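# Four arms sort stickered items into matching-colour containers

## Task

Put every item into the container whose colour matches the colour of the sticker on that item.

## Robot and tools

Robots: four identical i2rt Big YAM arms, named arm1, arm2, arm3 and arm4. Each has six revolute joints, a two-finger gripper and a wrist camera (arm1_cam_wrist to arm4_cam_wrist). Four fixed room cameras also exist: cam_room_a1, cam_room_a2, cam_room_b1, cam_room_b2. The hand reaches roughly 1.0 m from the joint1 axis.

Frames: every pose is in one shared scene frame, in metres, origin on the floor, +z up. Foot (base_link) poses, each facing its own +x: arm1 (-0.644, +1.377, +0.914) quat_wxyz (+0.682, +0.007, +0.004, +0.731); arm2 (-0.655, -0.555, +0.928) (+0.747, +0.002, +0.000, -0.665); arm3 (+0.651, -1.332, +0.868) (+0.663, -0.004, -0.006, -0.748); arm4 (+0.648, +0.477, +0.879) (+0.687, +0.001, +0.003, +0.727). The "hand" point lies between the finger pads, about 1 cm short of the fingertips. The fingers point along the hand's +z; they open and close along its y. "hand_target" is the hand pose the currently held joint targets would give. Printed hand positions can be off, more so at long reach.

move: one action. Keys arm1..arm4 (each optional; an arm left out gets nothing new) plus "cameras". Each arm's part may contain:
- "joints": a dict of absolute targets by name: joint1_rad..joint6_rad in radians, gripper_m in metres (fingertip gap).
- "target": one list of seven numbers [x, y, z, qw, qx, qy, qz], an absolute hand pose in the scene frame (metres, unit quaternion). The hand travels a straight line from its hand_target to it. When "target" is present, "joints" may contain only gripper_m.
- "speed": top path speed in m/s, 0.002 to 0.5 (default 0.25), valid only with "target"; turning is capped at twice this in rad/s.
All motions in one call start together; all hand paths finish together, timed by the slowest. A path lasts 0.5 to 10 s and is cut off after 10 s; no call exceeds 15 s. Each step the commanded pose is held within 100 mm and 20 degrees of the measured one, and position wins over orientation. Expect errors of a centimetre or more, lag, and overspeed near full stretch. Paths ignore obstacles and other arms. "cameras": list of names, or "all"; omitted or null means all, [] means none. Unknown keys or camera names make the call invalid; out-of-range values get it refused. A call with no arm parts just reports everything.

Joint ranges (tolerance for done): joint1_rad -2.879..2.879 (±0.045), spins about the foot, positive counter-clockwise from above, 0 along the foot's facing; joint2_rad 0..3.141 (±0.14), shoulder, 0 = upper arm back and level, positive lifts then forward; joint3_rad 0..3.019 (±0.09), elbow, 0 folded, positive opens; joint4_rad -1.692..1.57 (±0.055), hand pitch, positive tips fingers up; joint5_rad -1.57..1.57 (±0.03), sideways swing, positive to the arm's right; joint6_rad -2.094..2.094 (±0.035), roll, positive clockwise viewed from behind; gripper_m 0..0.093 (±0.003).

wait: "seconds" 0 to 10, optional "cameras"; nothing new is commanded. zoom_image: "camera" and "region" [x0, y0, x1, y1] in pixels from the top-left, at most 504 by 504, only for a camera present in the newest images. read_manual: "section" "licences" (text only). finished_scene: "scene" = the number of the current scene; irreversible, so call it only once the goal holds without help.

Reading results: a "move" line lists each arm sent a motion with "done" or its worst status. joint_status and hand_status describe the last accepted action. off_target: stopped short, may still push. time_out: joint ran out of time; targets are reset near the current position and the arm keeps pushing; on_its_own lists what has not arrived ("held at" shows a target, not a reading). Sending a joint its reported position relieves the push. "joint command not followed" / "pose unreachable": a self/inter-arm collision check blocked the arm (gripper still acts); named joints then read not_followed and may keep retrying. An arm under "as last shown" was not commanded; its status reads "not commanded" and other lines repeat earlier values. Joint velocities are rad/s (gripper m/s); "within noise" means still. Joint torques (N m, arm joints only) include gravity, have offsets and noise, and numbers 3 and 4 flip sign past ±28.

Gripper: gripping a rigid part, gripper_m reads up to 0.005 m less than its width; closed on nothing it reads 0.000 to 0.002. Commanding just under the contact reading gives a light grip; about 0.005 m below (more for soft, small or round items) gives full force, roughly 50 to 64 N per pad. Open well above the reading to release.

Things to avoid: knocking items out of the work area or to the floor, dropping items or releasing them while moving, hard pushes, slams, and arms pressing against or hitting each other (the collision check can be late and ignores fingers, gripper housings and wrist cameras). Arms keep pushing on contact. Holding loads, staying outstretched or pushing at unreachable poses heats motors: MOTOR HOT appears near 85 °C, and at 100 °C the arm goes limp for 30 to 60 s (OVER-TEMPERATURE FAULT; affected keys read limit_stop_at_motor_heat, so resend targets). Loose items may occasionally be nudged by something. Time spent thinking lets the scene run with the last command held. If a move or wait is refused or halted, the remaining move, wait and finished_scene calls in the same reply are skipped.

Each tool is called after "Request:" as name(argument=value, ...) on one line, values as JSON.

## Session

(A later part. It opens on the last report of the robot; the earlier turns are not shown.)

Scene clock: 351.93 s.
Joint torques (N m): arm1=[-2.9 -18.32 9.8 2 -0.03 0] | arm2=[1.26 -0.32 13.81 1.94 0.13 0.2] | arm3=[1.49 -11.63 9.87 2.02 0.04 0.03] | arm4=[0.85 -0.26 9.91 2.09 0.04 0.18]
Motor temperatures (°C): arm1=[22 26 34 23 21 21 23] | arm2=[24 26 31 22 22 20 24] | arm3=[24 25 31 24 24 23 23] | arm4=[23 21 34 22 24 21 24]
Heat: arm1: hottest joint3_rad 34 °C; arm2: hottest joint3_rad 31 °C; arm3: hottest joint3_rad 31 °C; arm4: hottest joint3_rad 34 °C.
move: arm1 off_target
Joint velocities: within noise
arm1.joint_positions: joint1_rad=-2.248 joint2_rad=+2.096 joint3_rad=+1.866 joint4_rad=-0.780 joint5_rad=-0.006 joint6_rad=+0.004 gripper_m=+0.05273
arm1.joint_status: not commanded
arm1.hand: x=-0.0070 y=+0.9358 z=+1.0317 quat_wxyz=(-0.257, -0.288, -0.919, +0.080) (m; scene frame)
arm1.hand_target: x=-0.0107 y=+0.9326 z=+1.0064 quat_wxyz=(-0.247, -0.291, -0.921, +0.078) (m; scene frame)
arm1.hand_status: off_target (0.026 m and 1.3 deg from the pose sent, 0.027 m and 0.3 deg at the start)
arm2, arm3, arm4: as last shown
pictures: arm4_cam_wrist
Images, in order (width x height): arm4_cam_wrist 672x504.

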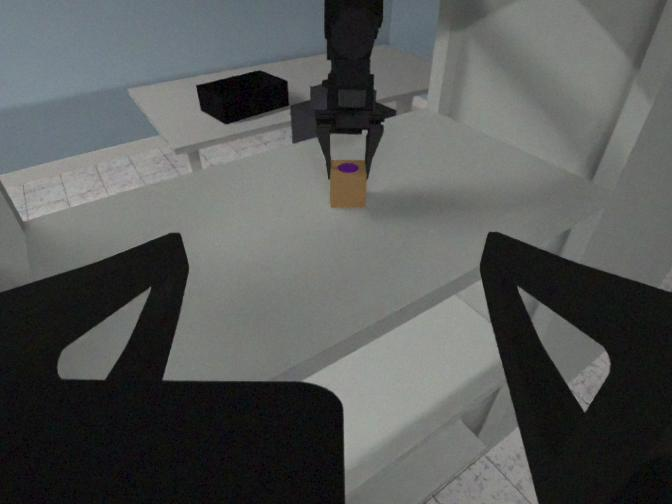

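Request:
move(arm1={"target":[-0.01,0.934,1.029,0.2468,0.2905,0.9213,-0.0778],"speed":0.05}, cameras=[])

Request:
move(arm1={"joints":{"gripper_m":0.092}}, cameras=["arm4_cam_wrist"])

Request:
move(arm1={"target":[-0.09,0.988,1.15,0.2468,0.2905,0.9213,-0.0778],"speed":0.15}, cameras=["arm1_cam_wrist","arm4_cam_wrist"])

Scene clock: 358.87 s.
Joint torques (N m): arm1=[-2.2 -19.49 12.4 0.21 0.04 0.02] | arm2=[1.26 -0.44 13.85 1.95 0.13 0.2] | arm3=[1.61 -11.81 9.92 2.07 0.03 0.03] | arm4=[1.08 -0.38 9.98 2.21 0.07 0.15]
Motor temperatures (°C): arm1=[21 26 34 23 21 21 23] | arm2=[24 26 31 22 22 20 24] | arm3=[24 25 31 24 24 23 23] | arm4=[23 21 34 22 24 21 24]
Heat: arm1: hottest joint3_rad 34 °C; arm2: hottest joint3_rad 31 °C; arm3: hottest joint3_rad 31 °C; arm4: hottest joint3_rad 34 °C.
move: arm1 done
Joint velocities: within noise
arm1.joint_positions: joint1_rad=-2.248 joint2_rad=+2.096 joint3_rad=+1.866 joint4_rad=-0.782 joint5_rad=-0.006 joint6_rad=+0.004 gripper_m=+0.05273
arm1.joint_status: not commanded
arm1.hand: x=-0.0074 y=+0.9361 z=+1.0314 quat_wxyz=(-0.256, -0.288, -0.919, +0.080) (m; scene frame)
arm1.hand_target: x=-0.0100 y=+0.9341 z=+1.0291 quat_wxyz=(-0.247, -0.290, -0.921, +0.078) (m; scene frame)
arm1.hand_status: done (0.004 m and 1.2 deg from the pose sent, 0.004 m and 1.3 deg at the start)
arm2, arm3, arm4: as last shown
pictures: none
No camera images: "cameras" was empty.

Scene clock: 359.43 s.
Joint torques (N m): arm1=[-1.9 -19.08 12.41 0.79 0.01 0.01] | arm2=[1.26 -0.44 13.83 1.91 0.13 0.2] | arm3=[1.44 -11.69 9.92 2.06 0.03 0.03] | arm4=[0.73 -0.5 9.94 2.21 0.03 0.14]
Motor temperatures (°C): arm1=[21 26 34 23 21 21 23] | arm2=[24 26 31 22 22 20 24] | arm3=[24 25 31 24 24 23 23] | arm4=[23 21 34 22 24 21 24]
Heat: arm1: hottest joint3_rad 34 °C; arm2: hottest joint3_rad 31 °C; arm3: hottest joint3_rad 31 °C; arm4: hottest joint3_rad 34 °C.
move: arm1 done
Joint velocities: within noise
arm1.joint_positions: joint1_rad=-2.248 joint2_rad=+2.098 joint3_rad=+1.866 joint4_rad=-0.798 joint5_rad=-0.006 joint6_rad=+0.003 gripper_m=+0.09196
arm1.joint_status: all done
arm1.hand: x=-0.0102 y=+0.9380 z=+1.0280 quat_wxyz=(-0.248, -0.289, -0.921, +0.078) (m; scene frame)
arm1.hand_target: x=-0.0100 y=+0.9341 z=+1.0290 quat_wxyz=(-0.247, -0.290, -0.921, +0.078) (m; scene frame)
arm1.hand_status: not commanded
arm2, arm3, arm4: as last shown
pictures: arm4_cam_wrist
Images, in order (width x height): arm4_cam_wrist 672x504.

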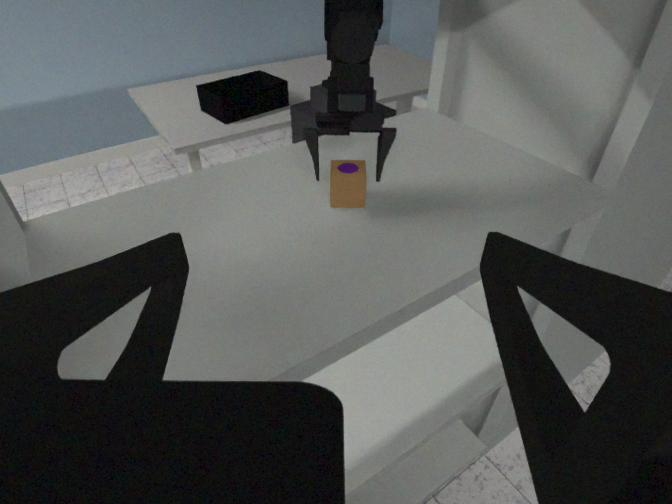

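Scene clock: 361.13 s.
Joint torques (N m): arm1=[-3.19 -17.67 11.3 0.91 -0.04 -0.01] | arm2=[1.26 -0.5 13.81 1.94 0.13 0.2] | arm3=[1.44 -11.69 9.85 2.09 0.03 0.03] | arm4=[0.32 -0.38 9.91 2.13 0.08 0.16]
Motor temperatures (°C): arm1=[21 27 34 23 21 21 22] | arm2=[24 26 32 22 22 20 24] | arm3=[24 25 31 24 24 23 23] | arm4=[23 21 34 22 24 21 24]
Heat: arm1: hottest joint3_rad 34 °C; arm2: hottest joint3_rad 32 °C; arm3: hottest joint3_rad 31 °C; arm4: hottest joint3_rad 34 °C.
move: arm1 off_target
Joint velocities: within noise
arm1.joint_positions: joint1_rad=-2.248 joint2_rad=+1.797 joint3_rad=+1.699 joint4_rad=-0.943 joint5_rad=-0.007 joint6_rad=+0.003 gripper_m=+0.09196
arm1.joint_status: not commanded
arm1.hand: x=-0.0839 y=+0.9903 z=+1.1389 quat_wxyz=(-0.243, -0.289, -0.923, +0.076) (m; scene frame)
arm1.hand_target: x=-0.0899 y=+0.9881 z=+1.1497 quat_wxyz=(-0.247, -0.290, -0.921, +0.078) (m; scene frame)
arm1.hand_status: off_target (0.013 m and 0.5 deg from the pose sent, 0.154 m and 0.2 deg at the start)
arm2.joint_positions: joint1_rad=-1.232 joint2_rad=+0.598 joint3_rad=+1.166 joint4_rad=-1.188 joint5_rad=-0.003 joint6_rad=-0.014 gripper_m=+0.06816
arm2.joint_status: not commanded
arm2.hand: x=-0.8976 y=-0.6754 z=+1.3894 quat_wxyz=(-0.101, -0.865, -0.208, +0.445) (m; scene frame)
arm2.hand_target: x=-0.8941 y=-0.6749 z=+1.4045 quat_wxyz=(-0.106, -0.862, -0.203, +0.453) (m; scene frame)
arm2.hand_status: not commanded
arm3: as last shown
arm4.joint_positions: joint1_rad=+0.903 joint2_rad=+0.412 joint3_rad=+0.597 joint4_rad=-0.219 joint5_rad=+0.001 joint6_rad=-0.012 gripper_m=+0.09404
arm4.joint_status: not commanded
arm4.hand: x=+0.3854 y=+0.6648 z=+1.2863 quat_wxyz=(-0.212, +0.685, -0.214, -0.663) (m; scene frame)
arm4.hand_target: x=+0.3886 y=+0.6635 z=+1.2960 quat_wxyz=(-0.212, +0.673, -0.215, -0.675) (m; scene frame)
arm4.hand_status: not commanded
pictures: arm1_cam_wrist, arm4_cam_wrist
Images, in order (width x height): arm1_cam_wrist 672x504, arm4_cam_wrist 672x504.

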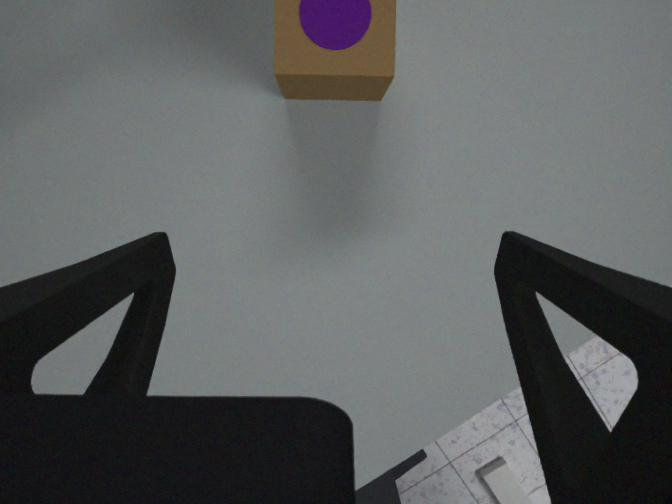

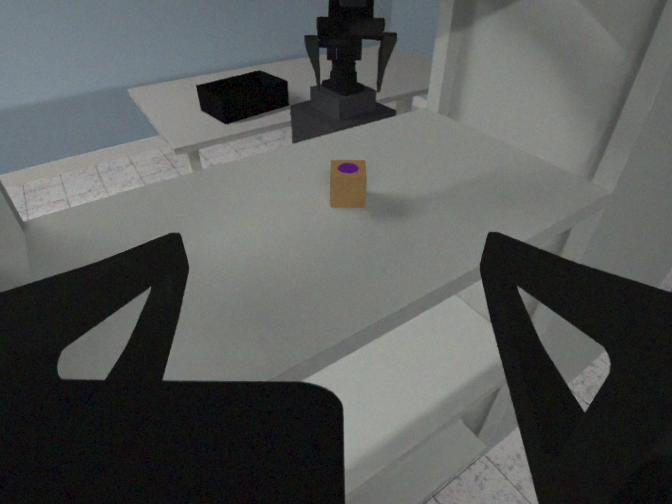

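Request:
move(arm1={"target":[-0.41,1.215,1.2,0.2468,0.2905,0.9213,-0.0778],"speed":0.25}, arm4={"target":[0.33,0.70,1.14,-0.0778,0.9213,-0.2905,-0.2468],"speed":0.25}, arm2={"joints":{"joint1_rad":2.12}}, cameras=["arm2_cam_wrist","arm4_cam_wrist"])

Scene clock: 383.40 s.
Joint torques (N m): arm1=[-2.84 0.44 11.41 0.81 -0.04 -0.03] | arm2=[1.08 -0.26 13.81 1.92 0.06 0.19] | arm3=[1.61 -11.81 9.88 2.02 0.04 0.03] | arm4=[1.32 -6.18 13.05 0.5 0.17 0.17]
Motor temperatures (°C): arm1=[21 27 34 23 21 21 22] | arm2=[24 26 33 22 22 20 24] | arm3=[24 25 32 24 24 23 23] | arm4=[23 21 35 22 24 21 24]
Heat: arm1: hottest joint3_rad 34 °C; arm2: hottest joint3_rad 33 °C; arm3: hottest joint3_rad 32 °C; arm4: hottest joint3_rad 35 °C.
move: arm1 done; arm2 done; arm4 off_target
Joint velocities: within noise
arm1.joint_positions: joint1_rad=-2.248 joint2_rad=+0.707 joint3_rad=+0.899 joint4_rad=-1.212 joint5_rad=-0.008 joint6_rad=+0.003 gripper_m=+0.09196
arm1.joint_status: not commanded
arm1.hand: x=-0.4075 y=+1.2163 z=+1.2013 quat_wxyz=(-0.253, -0.288, -0.920, +0.078) (m; scene frame)
arm1.hand_target: x=-0.4099 y=+1.2151 z=+1.2000 quat_wxyz=(-0.247, -0.290, -0.921, +0.078) (m; scene frame)
arm1.hand_status: done (0.003 m and 0.8 deg from the pose sent, 0.401 m and 0.5 deg at the start)
arm2.joint_positions: joint1_rad=+2.116 joint2_rad=+0.598 joint3_rad=+1.166 joint4_rad=-1.188 joint5_rad=-0.002 joint6_rad=-0.012 gripper_m=+0.06819
arm2.joint_status: all done
arm2.hand: x=-0.4435 y=-0.3914 z=+1.3912 quat_wxyz=(-0.434, +0.294, -0.839, -0.148) (m; scene frame)
arm2.hand_target: x=-0.4468 y=-0.3928 z=+1.4063 quat_wxyz=(-0.442, +0.289, -0.835, -0.154) (m; scene frame)
arm2.hand_status: not commanded
arm3: as last shown
arm4.joint_positions: joint1_rad=+0.903 joint2_rad=+1.018 joint3_rad=+0.927 joint4_rad=-0.994 joint5_rad=+0.006 joint6_rad=-0.009 gripper_m=+0.09404
arm4.joint_status: not commanded
arm4.hand: x=+0.3420 y=+0.6951 z=+1.1158 quat_wxyz=(-0.074, +0.927, -0.289, -0.229) (m; scene frame)
arm4.hand_target: x=+0.3308 y=+0.6994 z=+1.1399 quat_wxyz=(-0.078, +0.921, -0.290, -0.247) (m; scene frame)
arm4.hand_status: off_target (0.028 m and 2.1 deg from the pose sent, 0.160 m and 58.2 deg at the start)
pictures: arm2_cam_wrist, arm4_cam_wrist
Images, in order (width x height): arm2_cam_wrist 672x504, arm4_cam_wrist 672x504.

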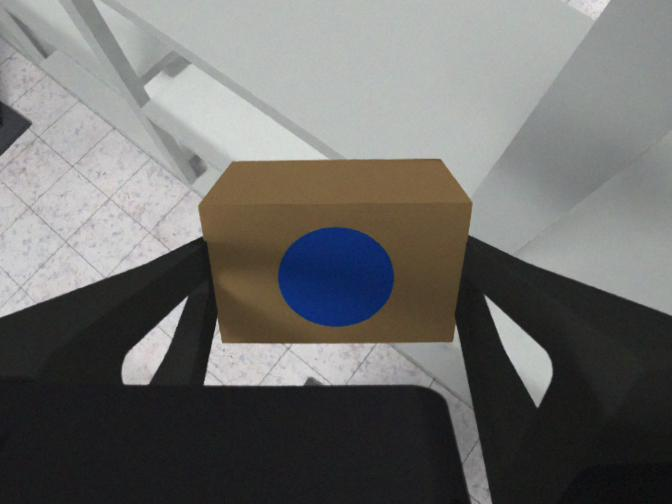

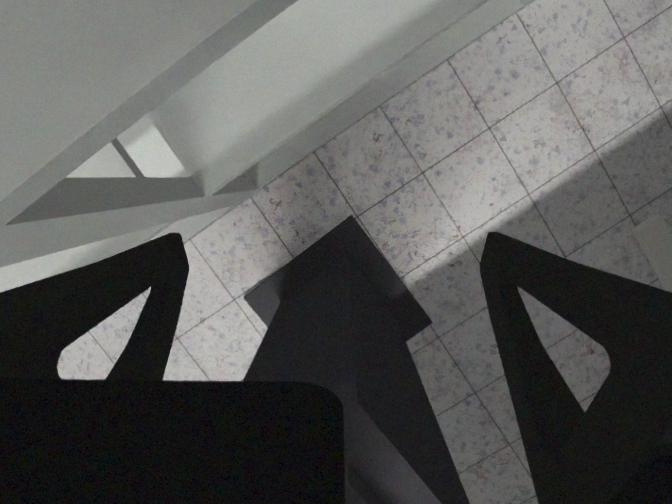

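Request:
move(arm4={"target":[0.06,0.89,1.12,-0.0778,0.9213,-0.2905,-0.2468],"speed":0.25}, arm2={"target":[-0.41,-0.36,1.17,-0.1642,0.3206,-0.9311,-0.0565],"speed":0.25}, cameras=["arm4_cam_wrist"])

Scene clock: 410.77 s.
Joint torques (N m): arm1=[-2.61 1.14 11.28 0.76 -0.08 0] | arm2=[1.55 -5.77 11.11 2.15 0.07 0.21] | arm3=[1.61 -11.81 9.87 2.04 0.03 0.02] | arm4=[1.03 -20.25 13 0.49 0.12 0.13]
Motor temperatures (°C): arm1=[21 26 33 23 21 21 22] | arm2=[24 25 34 22 22 20 25] | arm3=[24 25 32 24 24 23 23] | arm4=[23 22 42 22 24 21 24]
Heat: arm1: hottest joint3_rad 33 °C; arm2: hottest joint3_rad 34 °C; arm3: hottest joint3_rad 32 °C; arm4: hottest joint3_rad 42 °C.
move: arm2 done; arm4 off_target
Joint velocities: within noise
arm1, arm3: as last shown
arm2.joint_positions: joint1_rad=+2.123 joint2_rad=+0.926 joint3_rad=+0.928 joint4_rad=-1.237 joint5_rad=+0.005 joint6_rad=+0.000 gripper_m=+0.06819
arm2.joint_status: not commanded
arm2.hand: x=-0.4102 y=-0.3638 z=+1.1720 quat_wxyz=(-0.160, +0.323, -0.931, -0.054) (m; scene frame)
arm2.hand_target: x=-0.4100 y=-0.3601 z=+1.1700 quat_wxyz=(-0.164, +0.321, -0.931, -0.057) (m; scene frame)
arm2.hand_status: done (0.004 m and 0.6 deg from the pose sent, 0.226 m and 34.6 deg at the start)
arm4.joint_positions: joint1_rad=+0.903 joint2_rad=+1.894 joint3_rad=+1.828 joint4_rad=-1.006 joint5_rad=+0.006 joint6_rad=-0.009 gripper_m=+0.09404
arm4.joint_status: not commanded
arm4.hand: x=+0.0723 y=+0.8841 z=+1.1076 quat_wxyz=(-0.076, +0.925, -0.289, -0.236) (m; scene frame)
arm4.hand_target: x=+0.0607 y=+0.8895 z=+1.1199 quat_wxyz=(-0.078, +0.921, -0.290, -0.247) (m; scene frame)
arm4.hand_status: off_target (0.018 m and 1.3 deg from the pose sent, 0.343 m and 2.2 deg at the start)
pictures: arm4_cam_wrist
Images, in order (width x height): arm4_cam_wrist 672x504.

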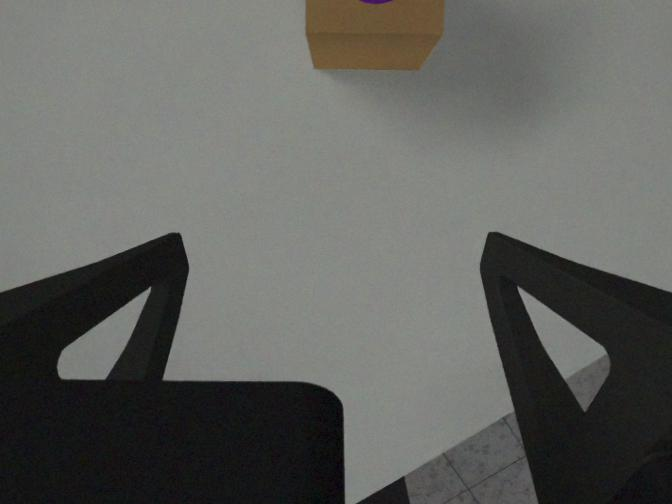

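Request:
move(arm4={"target":[-0.006,0.955,1.105,-0.0778,0.9213,-0.2905,-0.2468],"speed":0.2}, arm2={"target":[-0.15,-0.159,1.13,-0.1642,0.3206,-0.9311,-0.0565],"speed":0.25}, cameras=["arm4_cam_wrist","arm2_cam_wrist"])

Scene clock: 419.23 s.
Joint torques (N m): arm1=[-2.9 0.62 11.4 0.91 -0.07 -0.03] | arm2=[0.62 -18.37 16.7 0.87 -0.11 0.11] | arm3=[1.49 -11.75 9.89 2.07 0.03 0.03] | arm4=[0.5 -23.41 13.07 0.43 -0.03 -0.03]
Motor temperatures (°C): arm1=[21 26 33 23 21 21 22] | arm2=[24 25 34 22 22 20 25] | arm3=[24 25 32 24 24 23 23] | arm4=[23 23 42 22 24 21 24]
Heat: arm1: hottest joint3_rad 33 °C; arm2: hottest joint3_rad 34 °C; arm3: hottest joint3_rad 32 °C; arm4: hottest joint3_rad 42 °C.
move: arm2 off_target; arm4 off_target
Joint velocities: within noise
arm1, arm3: as last shown
arm2.joint_positions: joint1_rad=+2.123 joint2_rad=+1.795 joint3_rad=+1.620 joint4_rad=-1.079 joint5_rad=+0.005 joint6_rad=+0.000 gripper_m=+0.06819
arm2.joint_status: not commanded
arm2.hand: x=-0.1642 y=-0.1693 z=+1.1151 quat_wxyz=(-0.152, +0.324, -0.933, -0.051) (m; scene frame)
arm2.hand_target: x=-0.1509 y=-0.1598 z=+1.1300 quat_wxyz=(-0.165, +0.321, -0.931, -0.057) (m; scene frame)
arm2.hand_status: off_target (0.023 m and 1.6 deg from the pose sent, 0.334 m and 0.6 deg at the start)
arm4.joint_positions: joint1_rad=+0.892 joint2_rad=+2.194 joint3_rad=+2.304 joint4_rad=-1.165 joint5_rad=-0.001 joint6_rad=-0.009 gripper_m=+0.09404
arm4.joint_status: not commanded
arm4.hand: x=-0.0002 y=+0.9440 z=+1.1070 quat_wxyz=(-0.077, +0.921, -0.292, -0.244) (m; scene frame)
arm4.hand_target: x=-0.0053 y=+0.9546 z=+1.1050 quat_wxyz=(-0.078, +0.921, -0.290, -0.248) (m; scene frame)
arm4.hand_status: off_target (0.013 m and 0.4 deg from the pose sent, 0.106 m and 1.3 deg at the start)
pictures: arm2_cam_wrist, arm4_cam_wrist
Images, in order (width x height): arm2_cam_wrist 672x504, arm4_cam_wrist 672x504.

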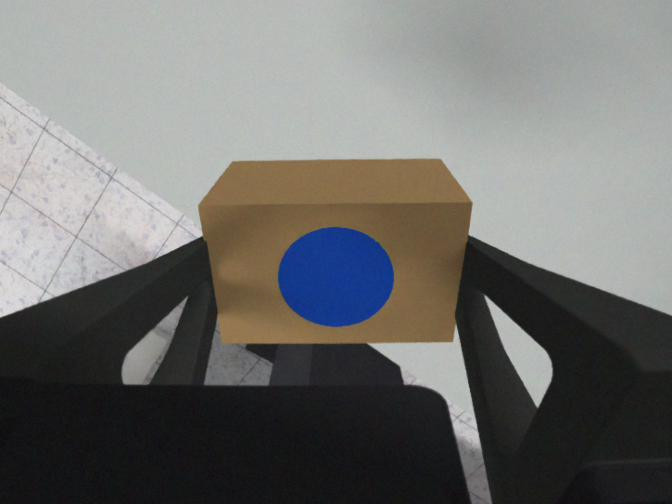

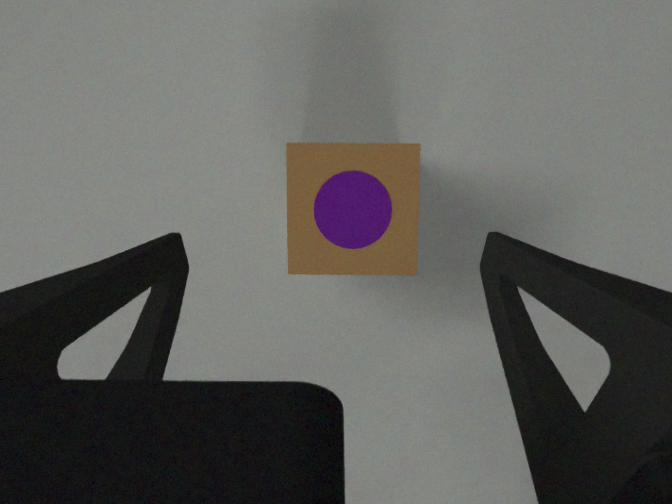

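Request:
move(arm4={"target":[-0.010,0.965,1.03,-0.0778,0.9213,-0.2905,-0.2468],"speed":0.15}, arm2={"target":[-0.025,-0.061,1.085,-0.1642,0.3206,-0.9311,-0.0565],"speed":0.25}, cameras=["arm4_cam_wrist","arm2_cam_wrist"])

Scene clock: 430.43 s.
Joint torques (N m): arm1=[-2.49 0.56 11.34 0.83 -0.03 -0.01] | arm2=[0.62 -25.05 16.92 0.91 -0.11 0.1] | arm3=[1.55 -11.63 9.88 2.04 0.03 0.04] | arm4=[0.21 -24.41 9.43 1.46 -0.08 -0.08]
Motor temperatures (°C): arm1=[21 26 33 23 21 21 22] | arm2=[24 26 35 22 22 20 25] | arm3=[24 25 32 24 24 23 23] | arm4=[23 23 40 22 24 21 24]
Heat: arm1: hottest joint3_rad 33 °C; arm2: hottest joint3_rad 35 °C; arm3: hottest joint3_rad 32 °C; arm4: hottest joint3_rad 40 °C.
move: arm2 off_target; arm4 off_target
Joint velocities: within noise
arm1: as last shown
arm2.joint_positions: joint1_rad=+2.123 joint2_rad=+2.317 joint3_rad=+2.372 joint4_rad=-1.297 joint5_rad=+0.005 joint6_rad=+0.000 gripper_m=+0.06819
arm2.joint_status: not commanded
arm2.hand: x=-0.0350 y=-0.0672 z=+1.0816 quat_wxyz=(-0.157, +0.323, -0.932, -0.053) (m; scene frame)
arm2.hand_target: x=-0.0256 y=-0.0616 z=+1.0849 quat_wxyz=(-0.165, +0.321, -0.931, -0.057) (m; scene frame)
arm2.hand_status: off_target (0.012 m and 1.0 deg from the pose sent, 0.179 m and 1.6 deg at the start)
arm3.joint_positions: joint1_rad=+1.685 joint2_rad=+1.212 joint3_rad=+1.297 joint4_rad=-0.866 joint5_rad=+0.000 joint6_rad=-0.008 gripper_m=+0.09398
arm3.joint_status: not commanded
arm3.hand: x=+1.1583 y=-1.3304 z=+1.2360 quat_wxyz=(-0.385, +0.003, -0.923, +0.009) (m; scene frame)
arm3.hand_target: x=+1.1585 y=-1.3276 z=+1.2468 quat_wxyz=(-0.400, +0.002, -0.917, +0.007) (m; scene frame)
arm3.hand_status: not commanded
arm4.joint_positions: joint1_rad=+0.884 joint2_rad=+2.224 joint3_rad=+2.207 joint4_rad=-1.019 joint5_rad=-0.006 joint6_rad=-0.012 gripper_m=+0.09404
arm4.joint_status: not commanded
arm4.hand: x=-0.0086 y=+0.9568 z=+1.0526 quat_wxyz=(-0.079, +0.919, -0.293, -0.253) (m; scene frame)
arm4.hand_target: x=-0.0092 y=+0.9645 z=+1.0302 quat_wxyz=(-0.078, +0.921, -0.291, -0.247) (m; scene frame)
arm4.hand_status: off_target (0.024 m and 0.9 deg from the pose sent, 0.080 m and 0.4 deg at the start)
pictures: arm2_cam_wrist, arm4_cam_wrist
Images, in order (width x height): arm2_cam_wrist 672x504, arm4_cam_wrist 672x504.

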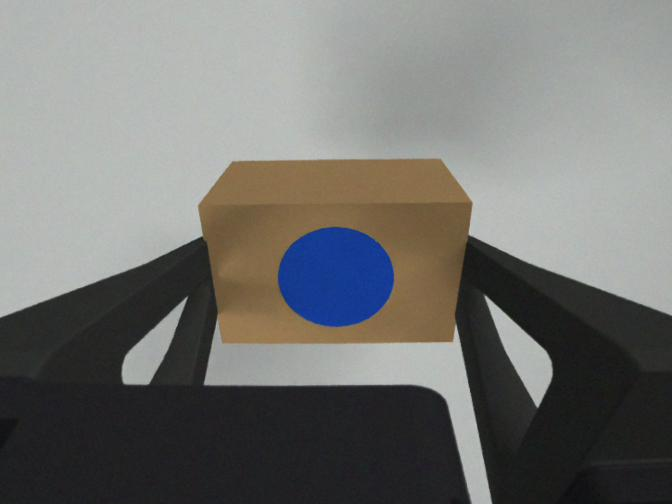

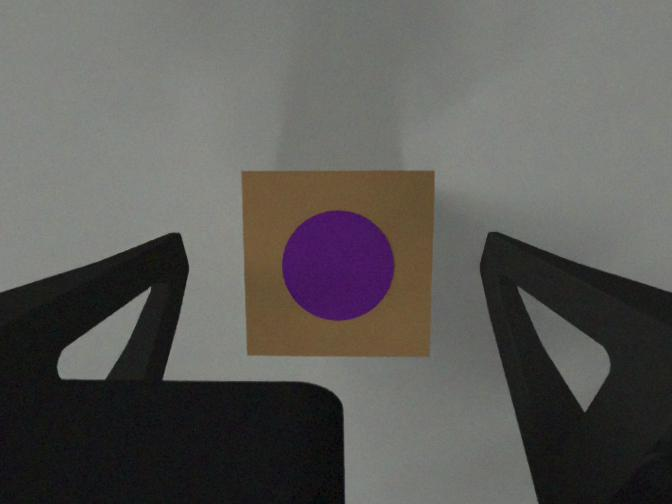

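Request:
move(arm4={"target":[-0.010,0.968,1.005,-0.0778,0.9213,-0.2905,-0.2468],"speed":0.1}, arm2={"target":[-0.022,-0.06,1.035,-0.1642,0.3206,-0.9311,-0.0565],"speed":0.1}, cameras=["arm4_cam_wrist"])

Request:
move(arm4={"joints":{"gripper_m":0.045}}, arm2={"target":[-0.022,-0.06,1.015,-0.1642,0.3206,-0.9311,-0.0565],"speed":0.05}, cameras=["arm4_cam_wrist","arm2_cam_wrist"])

Scene clock: 437.50 s.
Joint torques (N m): arm1=[-2.37 1.03 11.34 0.81 -0.04 -0.05] | arm2=[0.56 -24.94 11.07 2.19 -0.14 0.08] | arm3=[1.49 -11.75 9.88 2.07 0.03 0.03] | arm4=[0.56 -23.47 8.92 1.42 -0.06 -0.11]
Motor temperatures (°C): arm1=[21 25 33 23 21 21 22] | arm2=[24 27 36 22 22 20 25] | arm3=[24 25 32 24 24 23 23] | arm4=[23 24 40 22 24 21 24]
Heat: arm1: hottest joint3_rad 33 °C; arm2: hottest joint3_rad 36 °C; arm3: hottest joint3_rad 32 °C; arm4: hottest joint3_rad 40 °C.
move: arm2 off_target; arm4 off_target
Joint velocities: within noise
arm1, arm3: as last shown
arm2.joint_positions: joint1_rad=+2.123 joint2_rad=+2.322 joint3_rad=+2.330 joint4_rad=-1.206 joint5_rad=+0.005 joint6_rad=+0.000 gripper_m=+0.06819
arm2.joint_status: not commanded
arm2.hand: x=-0.0258 y=-0.0598 z=+1.0656 quat_wxyz=(-0.177, +0.322, -0.928, -0.060) (m; scene frame)
arm2.hand_target: x=-0.0229 y=-0.0609 z=+1.0353 quat_wxyz=(-0.164, +0.321, -0.931, -0.057) (m; scene frame)
arm2.hand_status: off_target (0.031 m and 1.6 deg from the pose sent, 0.049 m and 1.0 deg at the start)
arm4.joint_positions: joint1_rad=+0.882 joint2_rad=+2.228 joint3_rad=+2.169 joint4_rad=-0.963 joint5_rad=-0.007 joint6_rad=-0.015 gripper_m=+0.09404
arm4.joint_status: not commanded
arm4.hand: x=-0.0105 y=+0.9599 z=+1.0370 quat_wxyz=(-0.081, +0.917, -0.292, -0.260) (m; scene frame)
arm4.hand_target: x=-0.0089 y=+0.9669 z=+1.0054 quat_wxyz=(-0.078, +0.921, -0.291, -0.247) (m; scene frame)
arm4.hand_status: off_target (0.033 m and 1.6 deg from the pose sent, 0.049 m and 0.9 deg at the start)
pictures: arm4_cam_wrist
Images, in order (width x height): arm4_cam_wrist 672x504.

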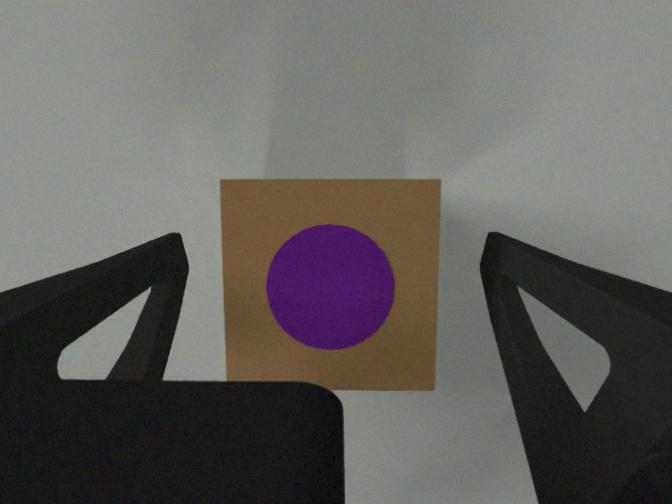

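Scene clock: 438.47 s.
Joint torques (N m): arm1=[-2.37 0.79 11.33 0.79 -0.01 -0.07] | arm2=[0.5 -24.53 10.66 2.19 -0.15 0.08] | arm3=[1.67 -11.63 9.88 2.06 0.02 0.02] | arm4=[0.32 -23.47 8.94 1.46 -0.02 -0.09]
Motor temperatures (°C): arm1=[21 25 33 23 21 21 22] | arm2=[24 27 36 22 22 20 25] | arm3=[24 25 32 24 24 23 23] | arm4=[23 24 40 22 24 21 24]
Heat: arm1: hottest joint3_rad 33 °C; arm2: hottest joint3_rad 36 °C; arm3: hottest joint3_rad 32 °C; arm4: hottest joint3_rad 40 °C.
move: arm2 off_target; arm4 off_target
Joint velocities: within noise
arm1, arm3: as last shown
arm2.joint_positions: joint1_rad=+2.123 joint2_rad=+2.322 joint3_rad=+2.289 joint4_rad=-1.157 joint5_rad=+0.005 joint6_rad=+0.000 gripper_m=+0.06819
arm2.joint_status: not commanded
arm2.hand: x=-0.0245 y=-0.0588 z=+1.0507 quat_wxyz=(-0.181, +0.322, -0.927, -0.061) (m; scene frame)
arm2.hand_target: x=-0.0231 y=-0.0610 z=+1.0156 quat_wxyz=(-0.164, +0.321, -0.931, -0.057) (m; scene frame)
arm2.hand_status: off_target (0.036 m and 2.0 deg from the pose sent, 0.051 m and 1.6 deg at the start)
arm4.joint_positions: joint1_rad=+0.882 joint2_rad=+2.228 joint3_rad=+2.169 joint4_rad=-0.962 joint5_rad=-0.008 joint6_rad=-0.017 gripper_m=+0.05312
arm4.joint_status: gripper_m off_target (ended at +0.05315, target +0.04500)
arm4.hand: x=-0.0107 y=+0.9600 z=+1.0371 quat_wxyz=(-0.081, +0.917, -0.291, -0.260) (m; scene frame)
arm4.hand_target: x=-0.0089 y=+0.9670 z=+1.0055 quat_wxyz=(-0.078, +0.921, -0.290, -0.247) (m; scene frame)
arm4.hand_status: not commanded
pictures: arm2_cam_wrist, arm4_cam_wrist
Images, in order (width x height): arm2_cam_wrist 672x504, arm4_cam_wrist 672x504.

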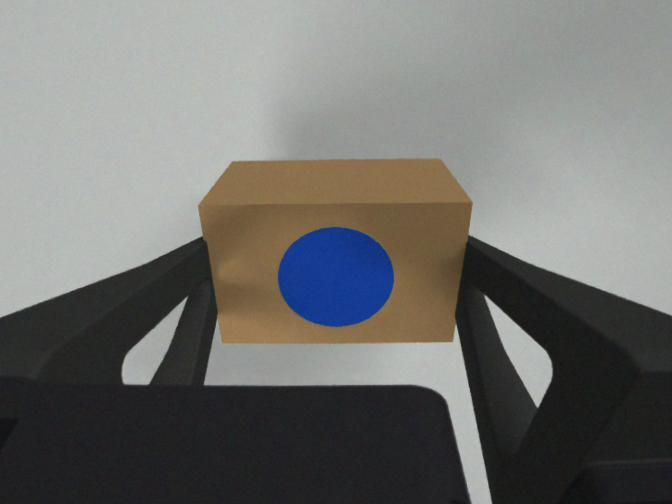

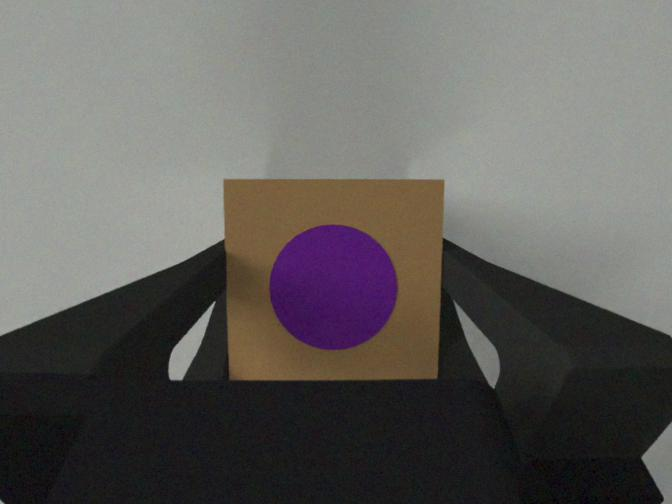

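Request:
move(arm4={"target":[0.02,0.935,1.11,-0.0778,0.9213,-0.2905,-0.2468],"speed":0.15}, arm2={"target":[-0.023,-0.062,0.997,-0.1642,0.3206,-0.9311,-0.0565],"speed":0.05}, cameras=["arm4_cam_wrist","arm2_cam_wrist"])

Scene clock: 445.20 s.
Joint torques (N m): arm1=[-2.84 0.5 11.32 0.79 0.01 -0.06] | arm2=[0.32 -24.7 9.26 2.36 -0.05 0.07] | arm3=[1.55 -11.75 9.91 2.09 0.03 0.04] | arm4=[1.14 -26.05 10.21 0.49 0.18 0.02]
Motor temperatures (°C): arm1=[21 25 33 23 21 21 22] | arm2=[24 28 35 22 22 20 25] | arm3=[24 25 32 24 24 23 23] | arm4=[23 25 39 22 24 21 25]
Heat: arm1: hottest joint3_rad 33 °C; arm2: hottest joint3_rad 35 °C; arm3: hottest joint3_rad 32 °C; arm4: hottest joint3_rad 39 °C.
move: arm2 off_target; arm4 done
Joint velocities: within noise
arm1, arm3: as last shown
arm2.joint_positions: joint1_rad=+2.123 joint2_rad=+2.322 joint3_rad=+2.257 joint4_rad=-1.112 joint5_rad=+0.002 joint6_rad=+0.000 gripper_m=+0.06819
arm2.joint_status: not commanded
arm2.hand: x=-0.0228 y=-0.0569 z=+1.0400 quat_wxyz=(-0.187, +0.321, -0.926, -0.065) (m; scene frame)
arm2.hand_target: x=-0.0243 y=-0.0631 z=+0.9979 quat_wxyz=(-0.164, +0.321, -0.931, -0.057) (m; scene frame)
arm2.hand_status: off_target (0.043 m and 2.8 deg from the pose sent, 0.054 m and 2.0 deg at the start)
arm4.joint_positions: joint1_rad=+0.882 joint2_rad=+2.110 joint3_rad=+2.150 joint4_rad=-1.095 joint5_rad=-0.007 joint6_rad=-0.017 gripper_m=+0.05312
arm4.joint_status: not commanded
arm4.hand: x=+0.0213 y=+0.9370 z=+1.1024 quat_wxyz=(-0.076, +0.921, -0.293, -0.245) (m; scene frame)
arm4.hand_target: x=+0.0199 y=+0.9349 z=+1.1098 quat_wxyz=(-0.078, +0.921, -0.290, -0.247) (m; scene frame)
arm4.hand_status: done (0.008 m and 0.4 deg from the pose sent, 0.083 m and 1.6 deg at the start)
pictures: arm2_cam_wrist, arm4_cam_wrist
Images, in order (width x height): arm2_cam_wrist 672x504, arm4_cam_wrist 672x504.

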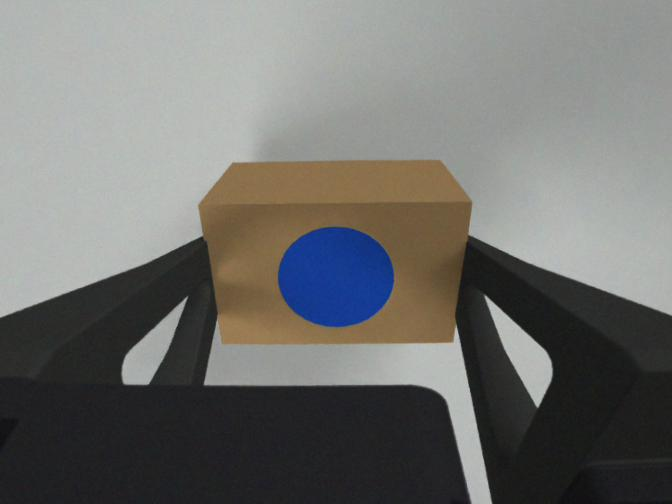

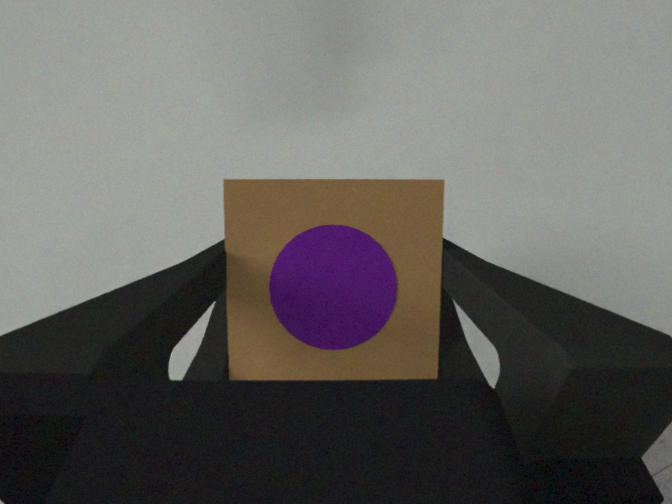

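Request:
move(arm4={"target":[0.34,0.70,1.15,-0.0778,0.9213,-0.2905,-0.2468],"speed":0.25}, arm2={"target":[-0.025,-0.065,0.98,-0.1642,0.3206,-0.9311,-0.0565],"speed":0.05}, cameras=["arm2_cam_wrist"])

Scene clock: 450.93 s.
Joint torques (N m): arm1=[-2.08 0.44 11.37 0.83 -0.04 -0.05] | arm2=[0.32 -23.47 8.27 2.51 -0.01 0.05] | arm3=[1.55 -11.63 9.89 2.09 0.03 0.03] | arm4=[1.61 -6.01 9.31 0.55 0.2 0.07]
Motor temperatures (°C): arm1=[21 25 33 23 21 21 22] | arm2=[24 28 35 22 22 20 25] | arm3=[24 25 32 24 24 23 23] | arm4=[23 25 39 22 24 21 25]
Heat: arm1: hottest joint3_rad 33 °C; arm2: hottest joint3_rad 35 °C; arm3: hottest joint3_rad 32 °C; arm4: hottest joint3_rad 39 °C.
move: arm2 off_target; arm4 done
Joint velocities: within noise
arm1, arm3: as last shown
arm2.joint_positions: joint1_rad=+2.123 joint2_rad=+2.302 joint3_rad=+2.212 joint4_rad=-1.066 joint5_rad=+0.000 joint6_rad=+0.000 gripper_m=+0.06819
arm2.joint_status: not commanded
arm2.hand: x=-0.0235 y=-0.0571 z=+1.0387 quat_wxyz=(-0.196, +0.321, -0.924, -0.069) (m; scene frame)
arm2.hand_target: x=-0.0275 y=-0.0666 z=+0.9817 quat_wxyz=(-0.164, +0.321, -0.931, -0.057) (m; scene frame)
arm2.hand_status: off_target (0.059 m and 4.0 deg from the pose sent, 0.061 m and 2.8 deg at the start)
arm4.joint_positions: joint1_rad=+0.884 joint2_rad=+0.998 joint3_rad=+0.996 joint4_rad=-1.032 joint5_rad=-0.004 joint6_rad=-0.017 gripper_m=+0.05312
arm4.joint_status: not commanded
arm4.hand: x=+0.3410 y=+0.7030 z=+1.1535 quat_wxyz=(-0.081, +0.919, -0.291, -0.254) (m; scene frame)
arm4.hand_target: x=+0.3401 y=+0.7000 z=+1.1500 quat_wxyz=(-0.078, +0.921, -0.290, -0.247) (m; scene frame)
arm4.hand_status: done (0.005 m and 0.9 deg from the pose sent, 0.400 m and 0.4 deg at the start)
pictures: arm2_cam_wrist
Images, in order (width x height): arm2_cam_wrist 672x504.

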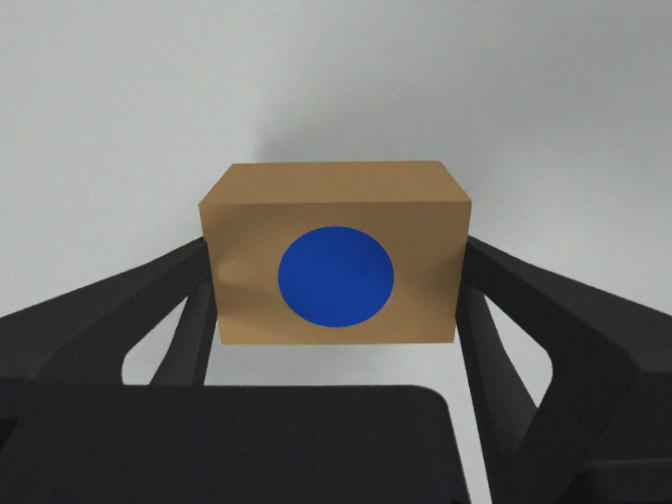

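Request:
wait(seconds=0.1, cameras=["cam_room_a1","cam_room_b1","cam_room_a2","cam_room_b2"])

Scene clock: 456.83 s.
Joint torques (N m): arm1=[-2.78 1.08 11.34 0.92 -0.05 -0.04] | arm2=[0.32 -23.36 8.27 2.5 0 0.05] | arm3=[1.49 -11.75 9.88 2.04 0.04 0.02] | arm4=[1.67 -5.95 9.33 0.64 0.18 0.1]
Motor temperatures (°C): arm1=[21 25 33 23 21 21 22] | arm2=[24 28 35 22 22 20 25] | arm3=[24 25 32 24 24 23 23] | arm4=[23 25 38 22 24 21 25]
Heat: arm1: hottest joint3_rad 33 °C; arm2: hottest joint3_rad 35 °C; arm3: hottest joint3_rad 32 °C; arm4: hottest joint3_rad 38 °C.
Joint velocities: within noise
arm1.joint_positions: joint1_rad=-2.248 joint2_rad=+0.707 joint3_rad=+0.899 joint4_rad=-1.212 joint5_rad=-0.008 joint6_rad=+0.003 gripper_m=+0.09196
arm1.joint_status: not commanded
arm1.hand: x=-0.4075 y=+1.2163 z=+1.2013 quat_wxyz=(-0.253, -0.288, -0.920, +0.078) (m; scene frame)
arm1.hand_target: x=-0.4099 y=+1.2151 z=+1.2000 quat_wxyz=(-0.247, -0.290, -0.921, +0.078) (m; scene frame)
arm1.hand_status: not commanded
arm2.joint_positions: joint1_rad=+2.122 joint2_rad=+2.302 joint3_rad=+2.212 joint4_rad=-1.066 joint5_rad=+0.000 joint6_rad=+0.000 gripper_m=+0.06819
arm2.joint_status: not commanded
arm2.hand: x=-0.0233 y=-0.0573 z=+1.0385 quat_wxyz=(-0.196, +0.321, -0.924, -0.069) (m; scene frame)
arm2.hand_target: x=-0.0274 y=-0.0668 z=+0.9816 quat_wxyz=(-0.164, +0.321, -0.931, -0.056) (m; scene frame)
arm2.hand_status: off_target (0.059 m and 4.0 deg from the pose sent, 0.061 m and 2.8 deg at the start)
arm3.joint_positions: joint1_rad=+1.685 joint2_rad=+1.212 joint3_rad=+1.297 joint4_rad=-0.866 joint5_rad=+0.000 joint6_rad=-0.008 gripper_m=+0.09398
arm3.joint_status: not commanded
arm3.hand: x=+1.1583 y=-1.3304 z=+1.2360 quat_wxyz=(-0.385, +0.003, -0.923, +0.009) (m; scene frame)
arm3.hand_target: x=+1.1585 y=-1.3276 z=+1.2468 quat_wxyz=(-0.400, +0.002, -0.917, +0.007) (m; scene frame)
arm3.hand_status: not commanded
arm4.joint_positions: joint1_rad=+0.884 joint2_rad=+0.998 joint3_rad=+0.996 joint4_rad=-1.032 joint5_rad=-0.004 joint6_rad=-0.017 gripper_m=+0.05312
arm4.joint_status: not commanded
arm4.hand: x=+0.3410 y=+0.7030 z=+1.1535 quat_wxyz=(-0.081, +0.919, -0.291, -0.254) (m; scene frame)
arm4.hand_target: x=+0.3401 y=+0.7000 z=+1.1500 quat_wxyz=(-0.078, +0.921, -0.290, -0.247) (m; scene frame)
arm4.hand_status: done (0.005 m and 0.9 deg from the pose sent, 0.400 m and 0.4 deg at the start)
wait: 0.10 s; at rest from the start
pictures: cam_room_a1, cam_room_a2, cam_room_b1, cam_room_b2
Images, in order (width x height): cam_room_a1 672x504, cam_room_a2 672x504, cam_room_b1 672x504, cam_room_b2 672x504.

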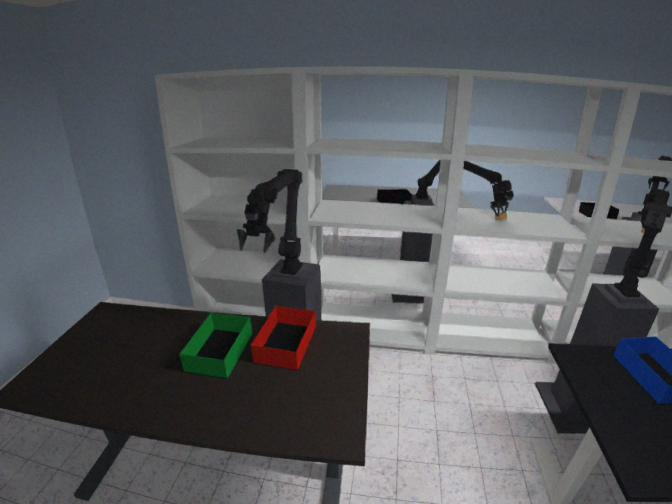

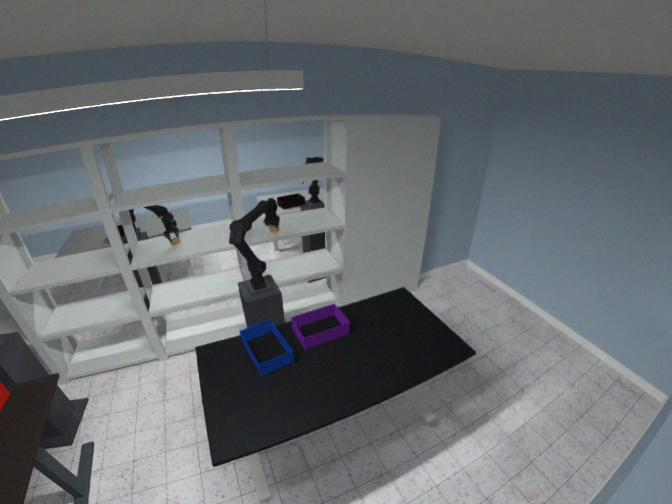

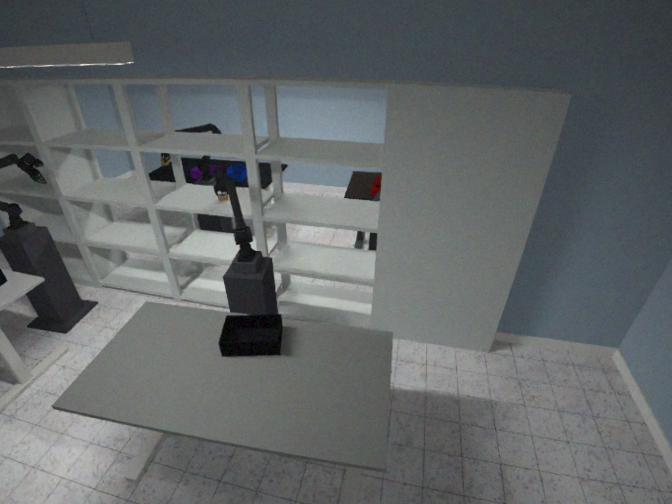

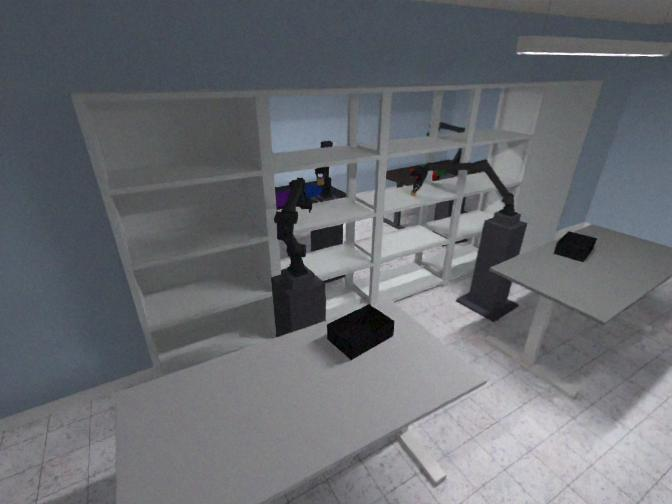

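Request:
zoom_image(camera="cam_room_b2", region=[370, 120, 540, 250])

Request:
zoom_image(camera="cam_room_a1", region=[410, 150, 560, 260])

Scaled by 2.965.

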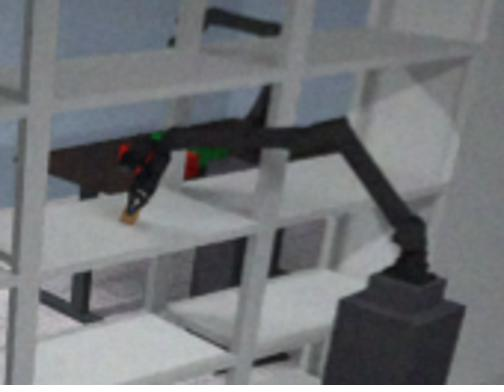

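Scaled by 3.360.

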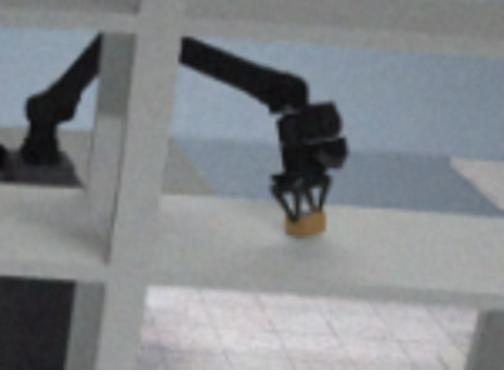

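Request:
move(arm2={"target":[-0.027,-0.066,1.0,-0.0824,0.3244,-0.9419,-0.0284],"speed":0.05}, arm4={"joints":{"joint2_rad":0.6,"joint3_rad":1.2,"joint4_rad":-1.2,"joint5_rad":0,"joint6_rad":0}}, cameras=["arm2_cam_wrist"])

Scene clock: 469.93 s.
Joint torques (N m): arm1=[-3.02 0.97 11.54 0.85 -0.02 -0.08] | arm2=[0.26 -23.12 14.86 0.34 0.02 0.06] | arm3=[1.55 -11.58 9.91 2.09 0.03 0.02] | arm4=[1.44 0.09 9.16 0.99 0.17 0.18]
Motor temperatures (°C): arm1=[21 25 33 23 21 21 22] | arm2=[24 28 34 22 22 20 25] | arm3=[24 25 32 24 24 23 23] | arm4=[23 24 37 22 24 21 26]
Heat: arm1: hottest joint3_rad 33 °C; arm2: hottest joint3_rad 34 °C; arm3: hottest joint3_rad 32 °C; arm4: hottest joint3_rad 37 °C.
move: arm2 off_target; arm4 done
Joint velocities: within noise
arm1, arm3: as last shown
arm2.joint_positions: joint1_rad=+2.122 joint2_rad=+2.458 joint3_rad=+2.533 joint4_rad=-1.424 joint5_rad=+0.000 joint6_rad=+0.000 gripper_m=+0.06819
arm2.joint_status: not commanded
arm2.hand: x=-0.0324 y=-0.0645 z=+1.0365 quat_wxyz=(-0.106, +0.326, -0.939, -0.037) (m; scene frame)
arm2.hand_target: x=-0.0287 y=-0.0673 z=+1.0003 quat_wxyz=(-0.084, +0.324, -0.942, -0.029) (m; scene frame)
arm2.hand_status: off_target (0.037 m and 2.9 deg from the pose sent, 0.040 m and 14.0 deg at the start)
arm4.joint_positions: joint1_rad=+0.884 joint2_rad=+0.603 joint3_rad=+1.190 joint4_rad=-1.191 joint5_rad=-0.004 joint6_rad=-0.014 gripper_m=+0.05312
arm4.joint_status: all done
arm4.hand: x=+0.4329 y=+0.6373 z=+1.3529 quat_wxyz=(-0.144, +0.843, -0.269, -0.443) (m; scene frame)
arm4.hand_target: x=+0.4342 y=+0.6341 z=+1.3568 quat_wxyz=(-0.140, +0.841, -0.271, -0.446) (m; scene frame)
arm4.hand_status: not commanded
pictures: arm2_cam_wrist
Images, in order (width x height): arm2_cam_wrist 672x504.

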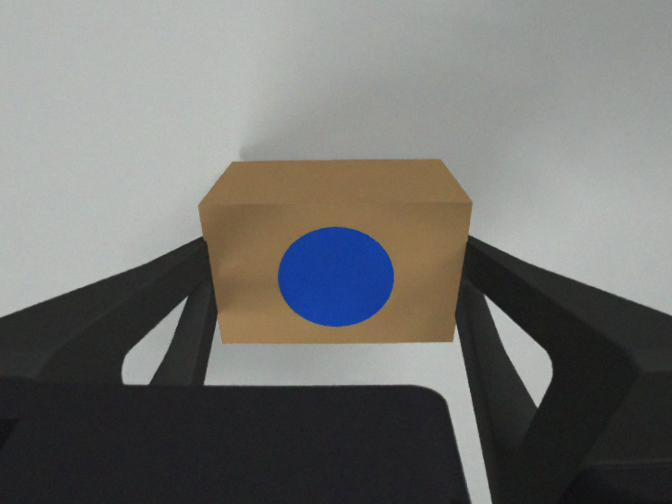

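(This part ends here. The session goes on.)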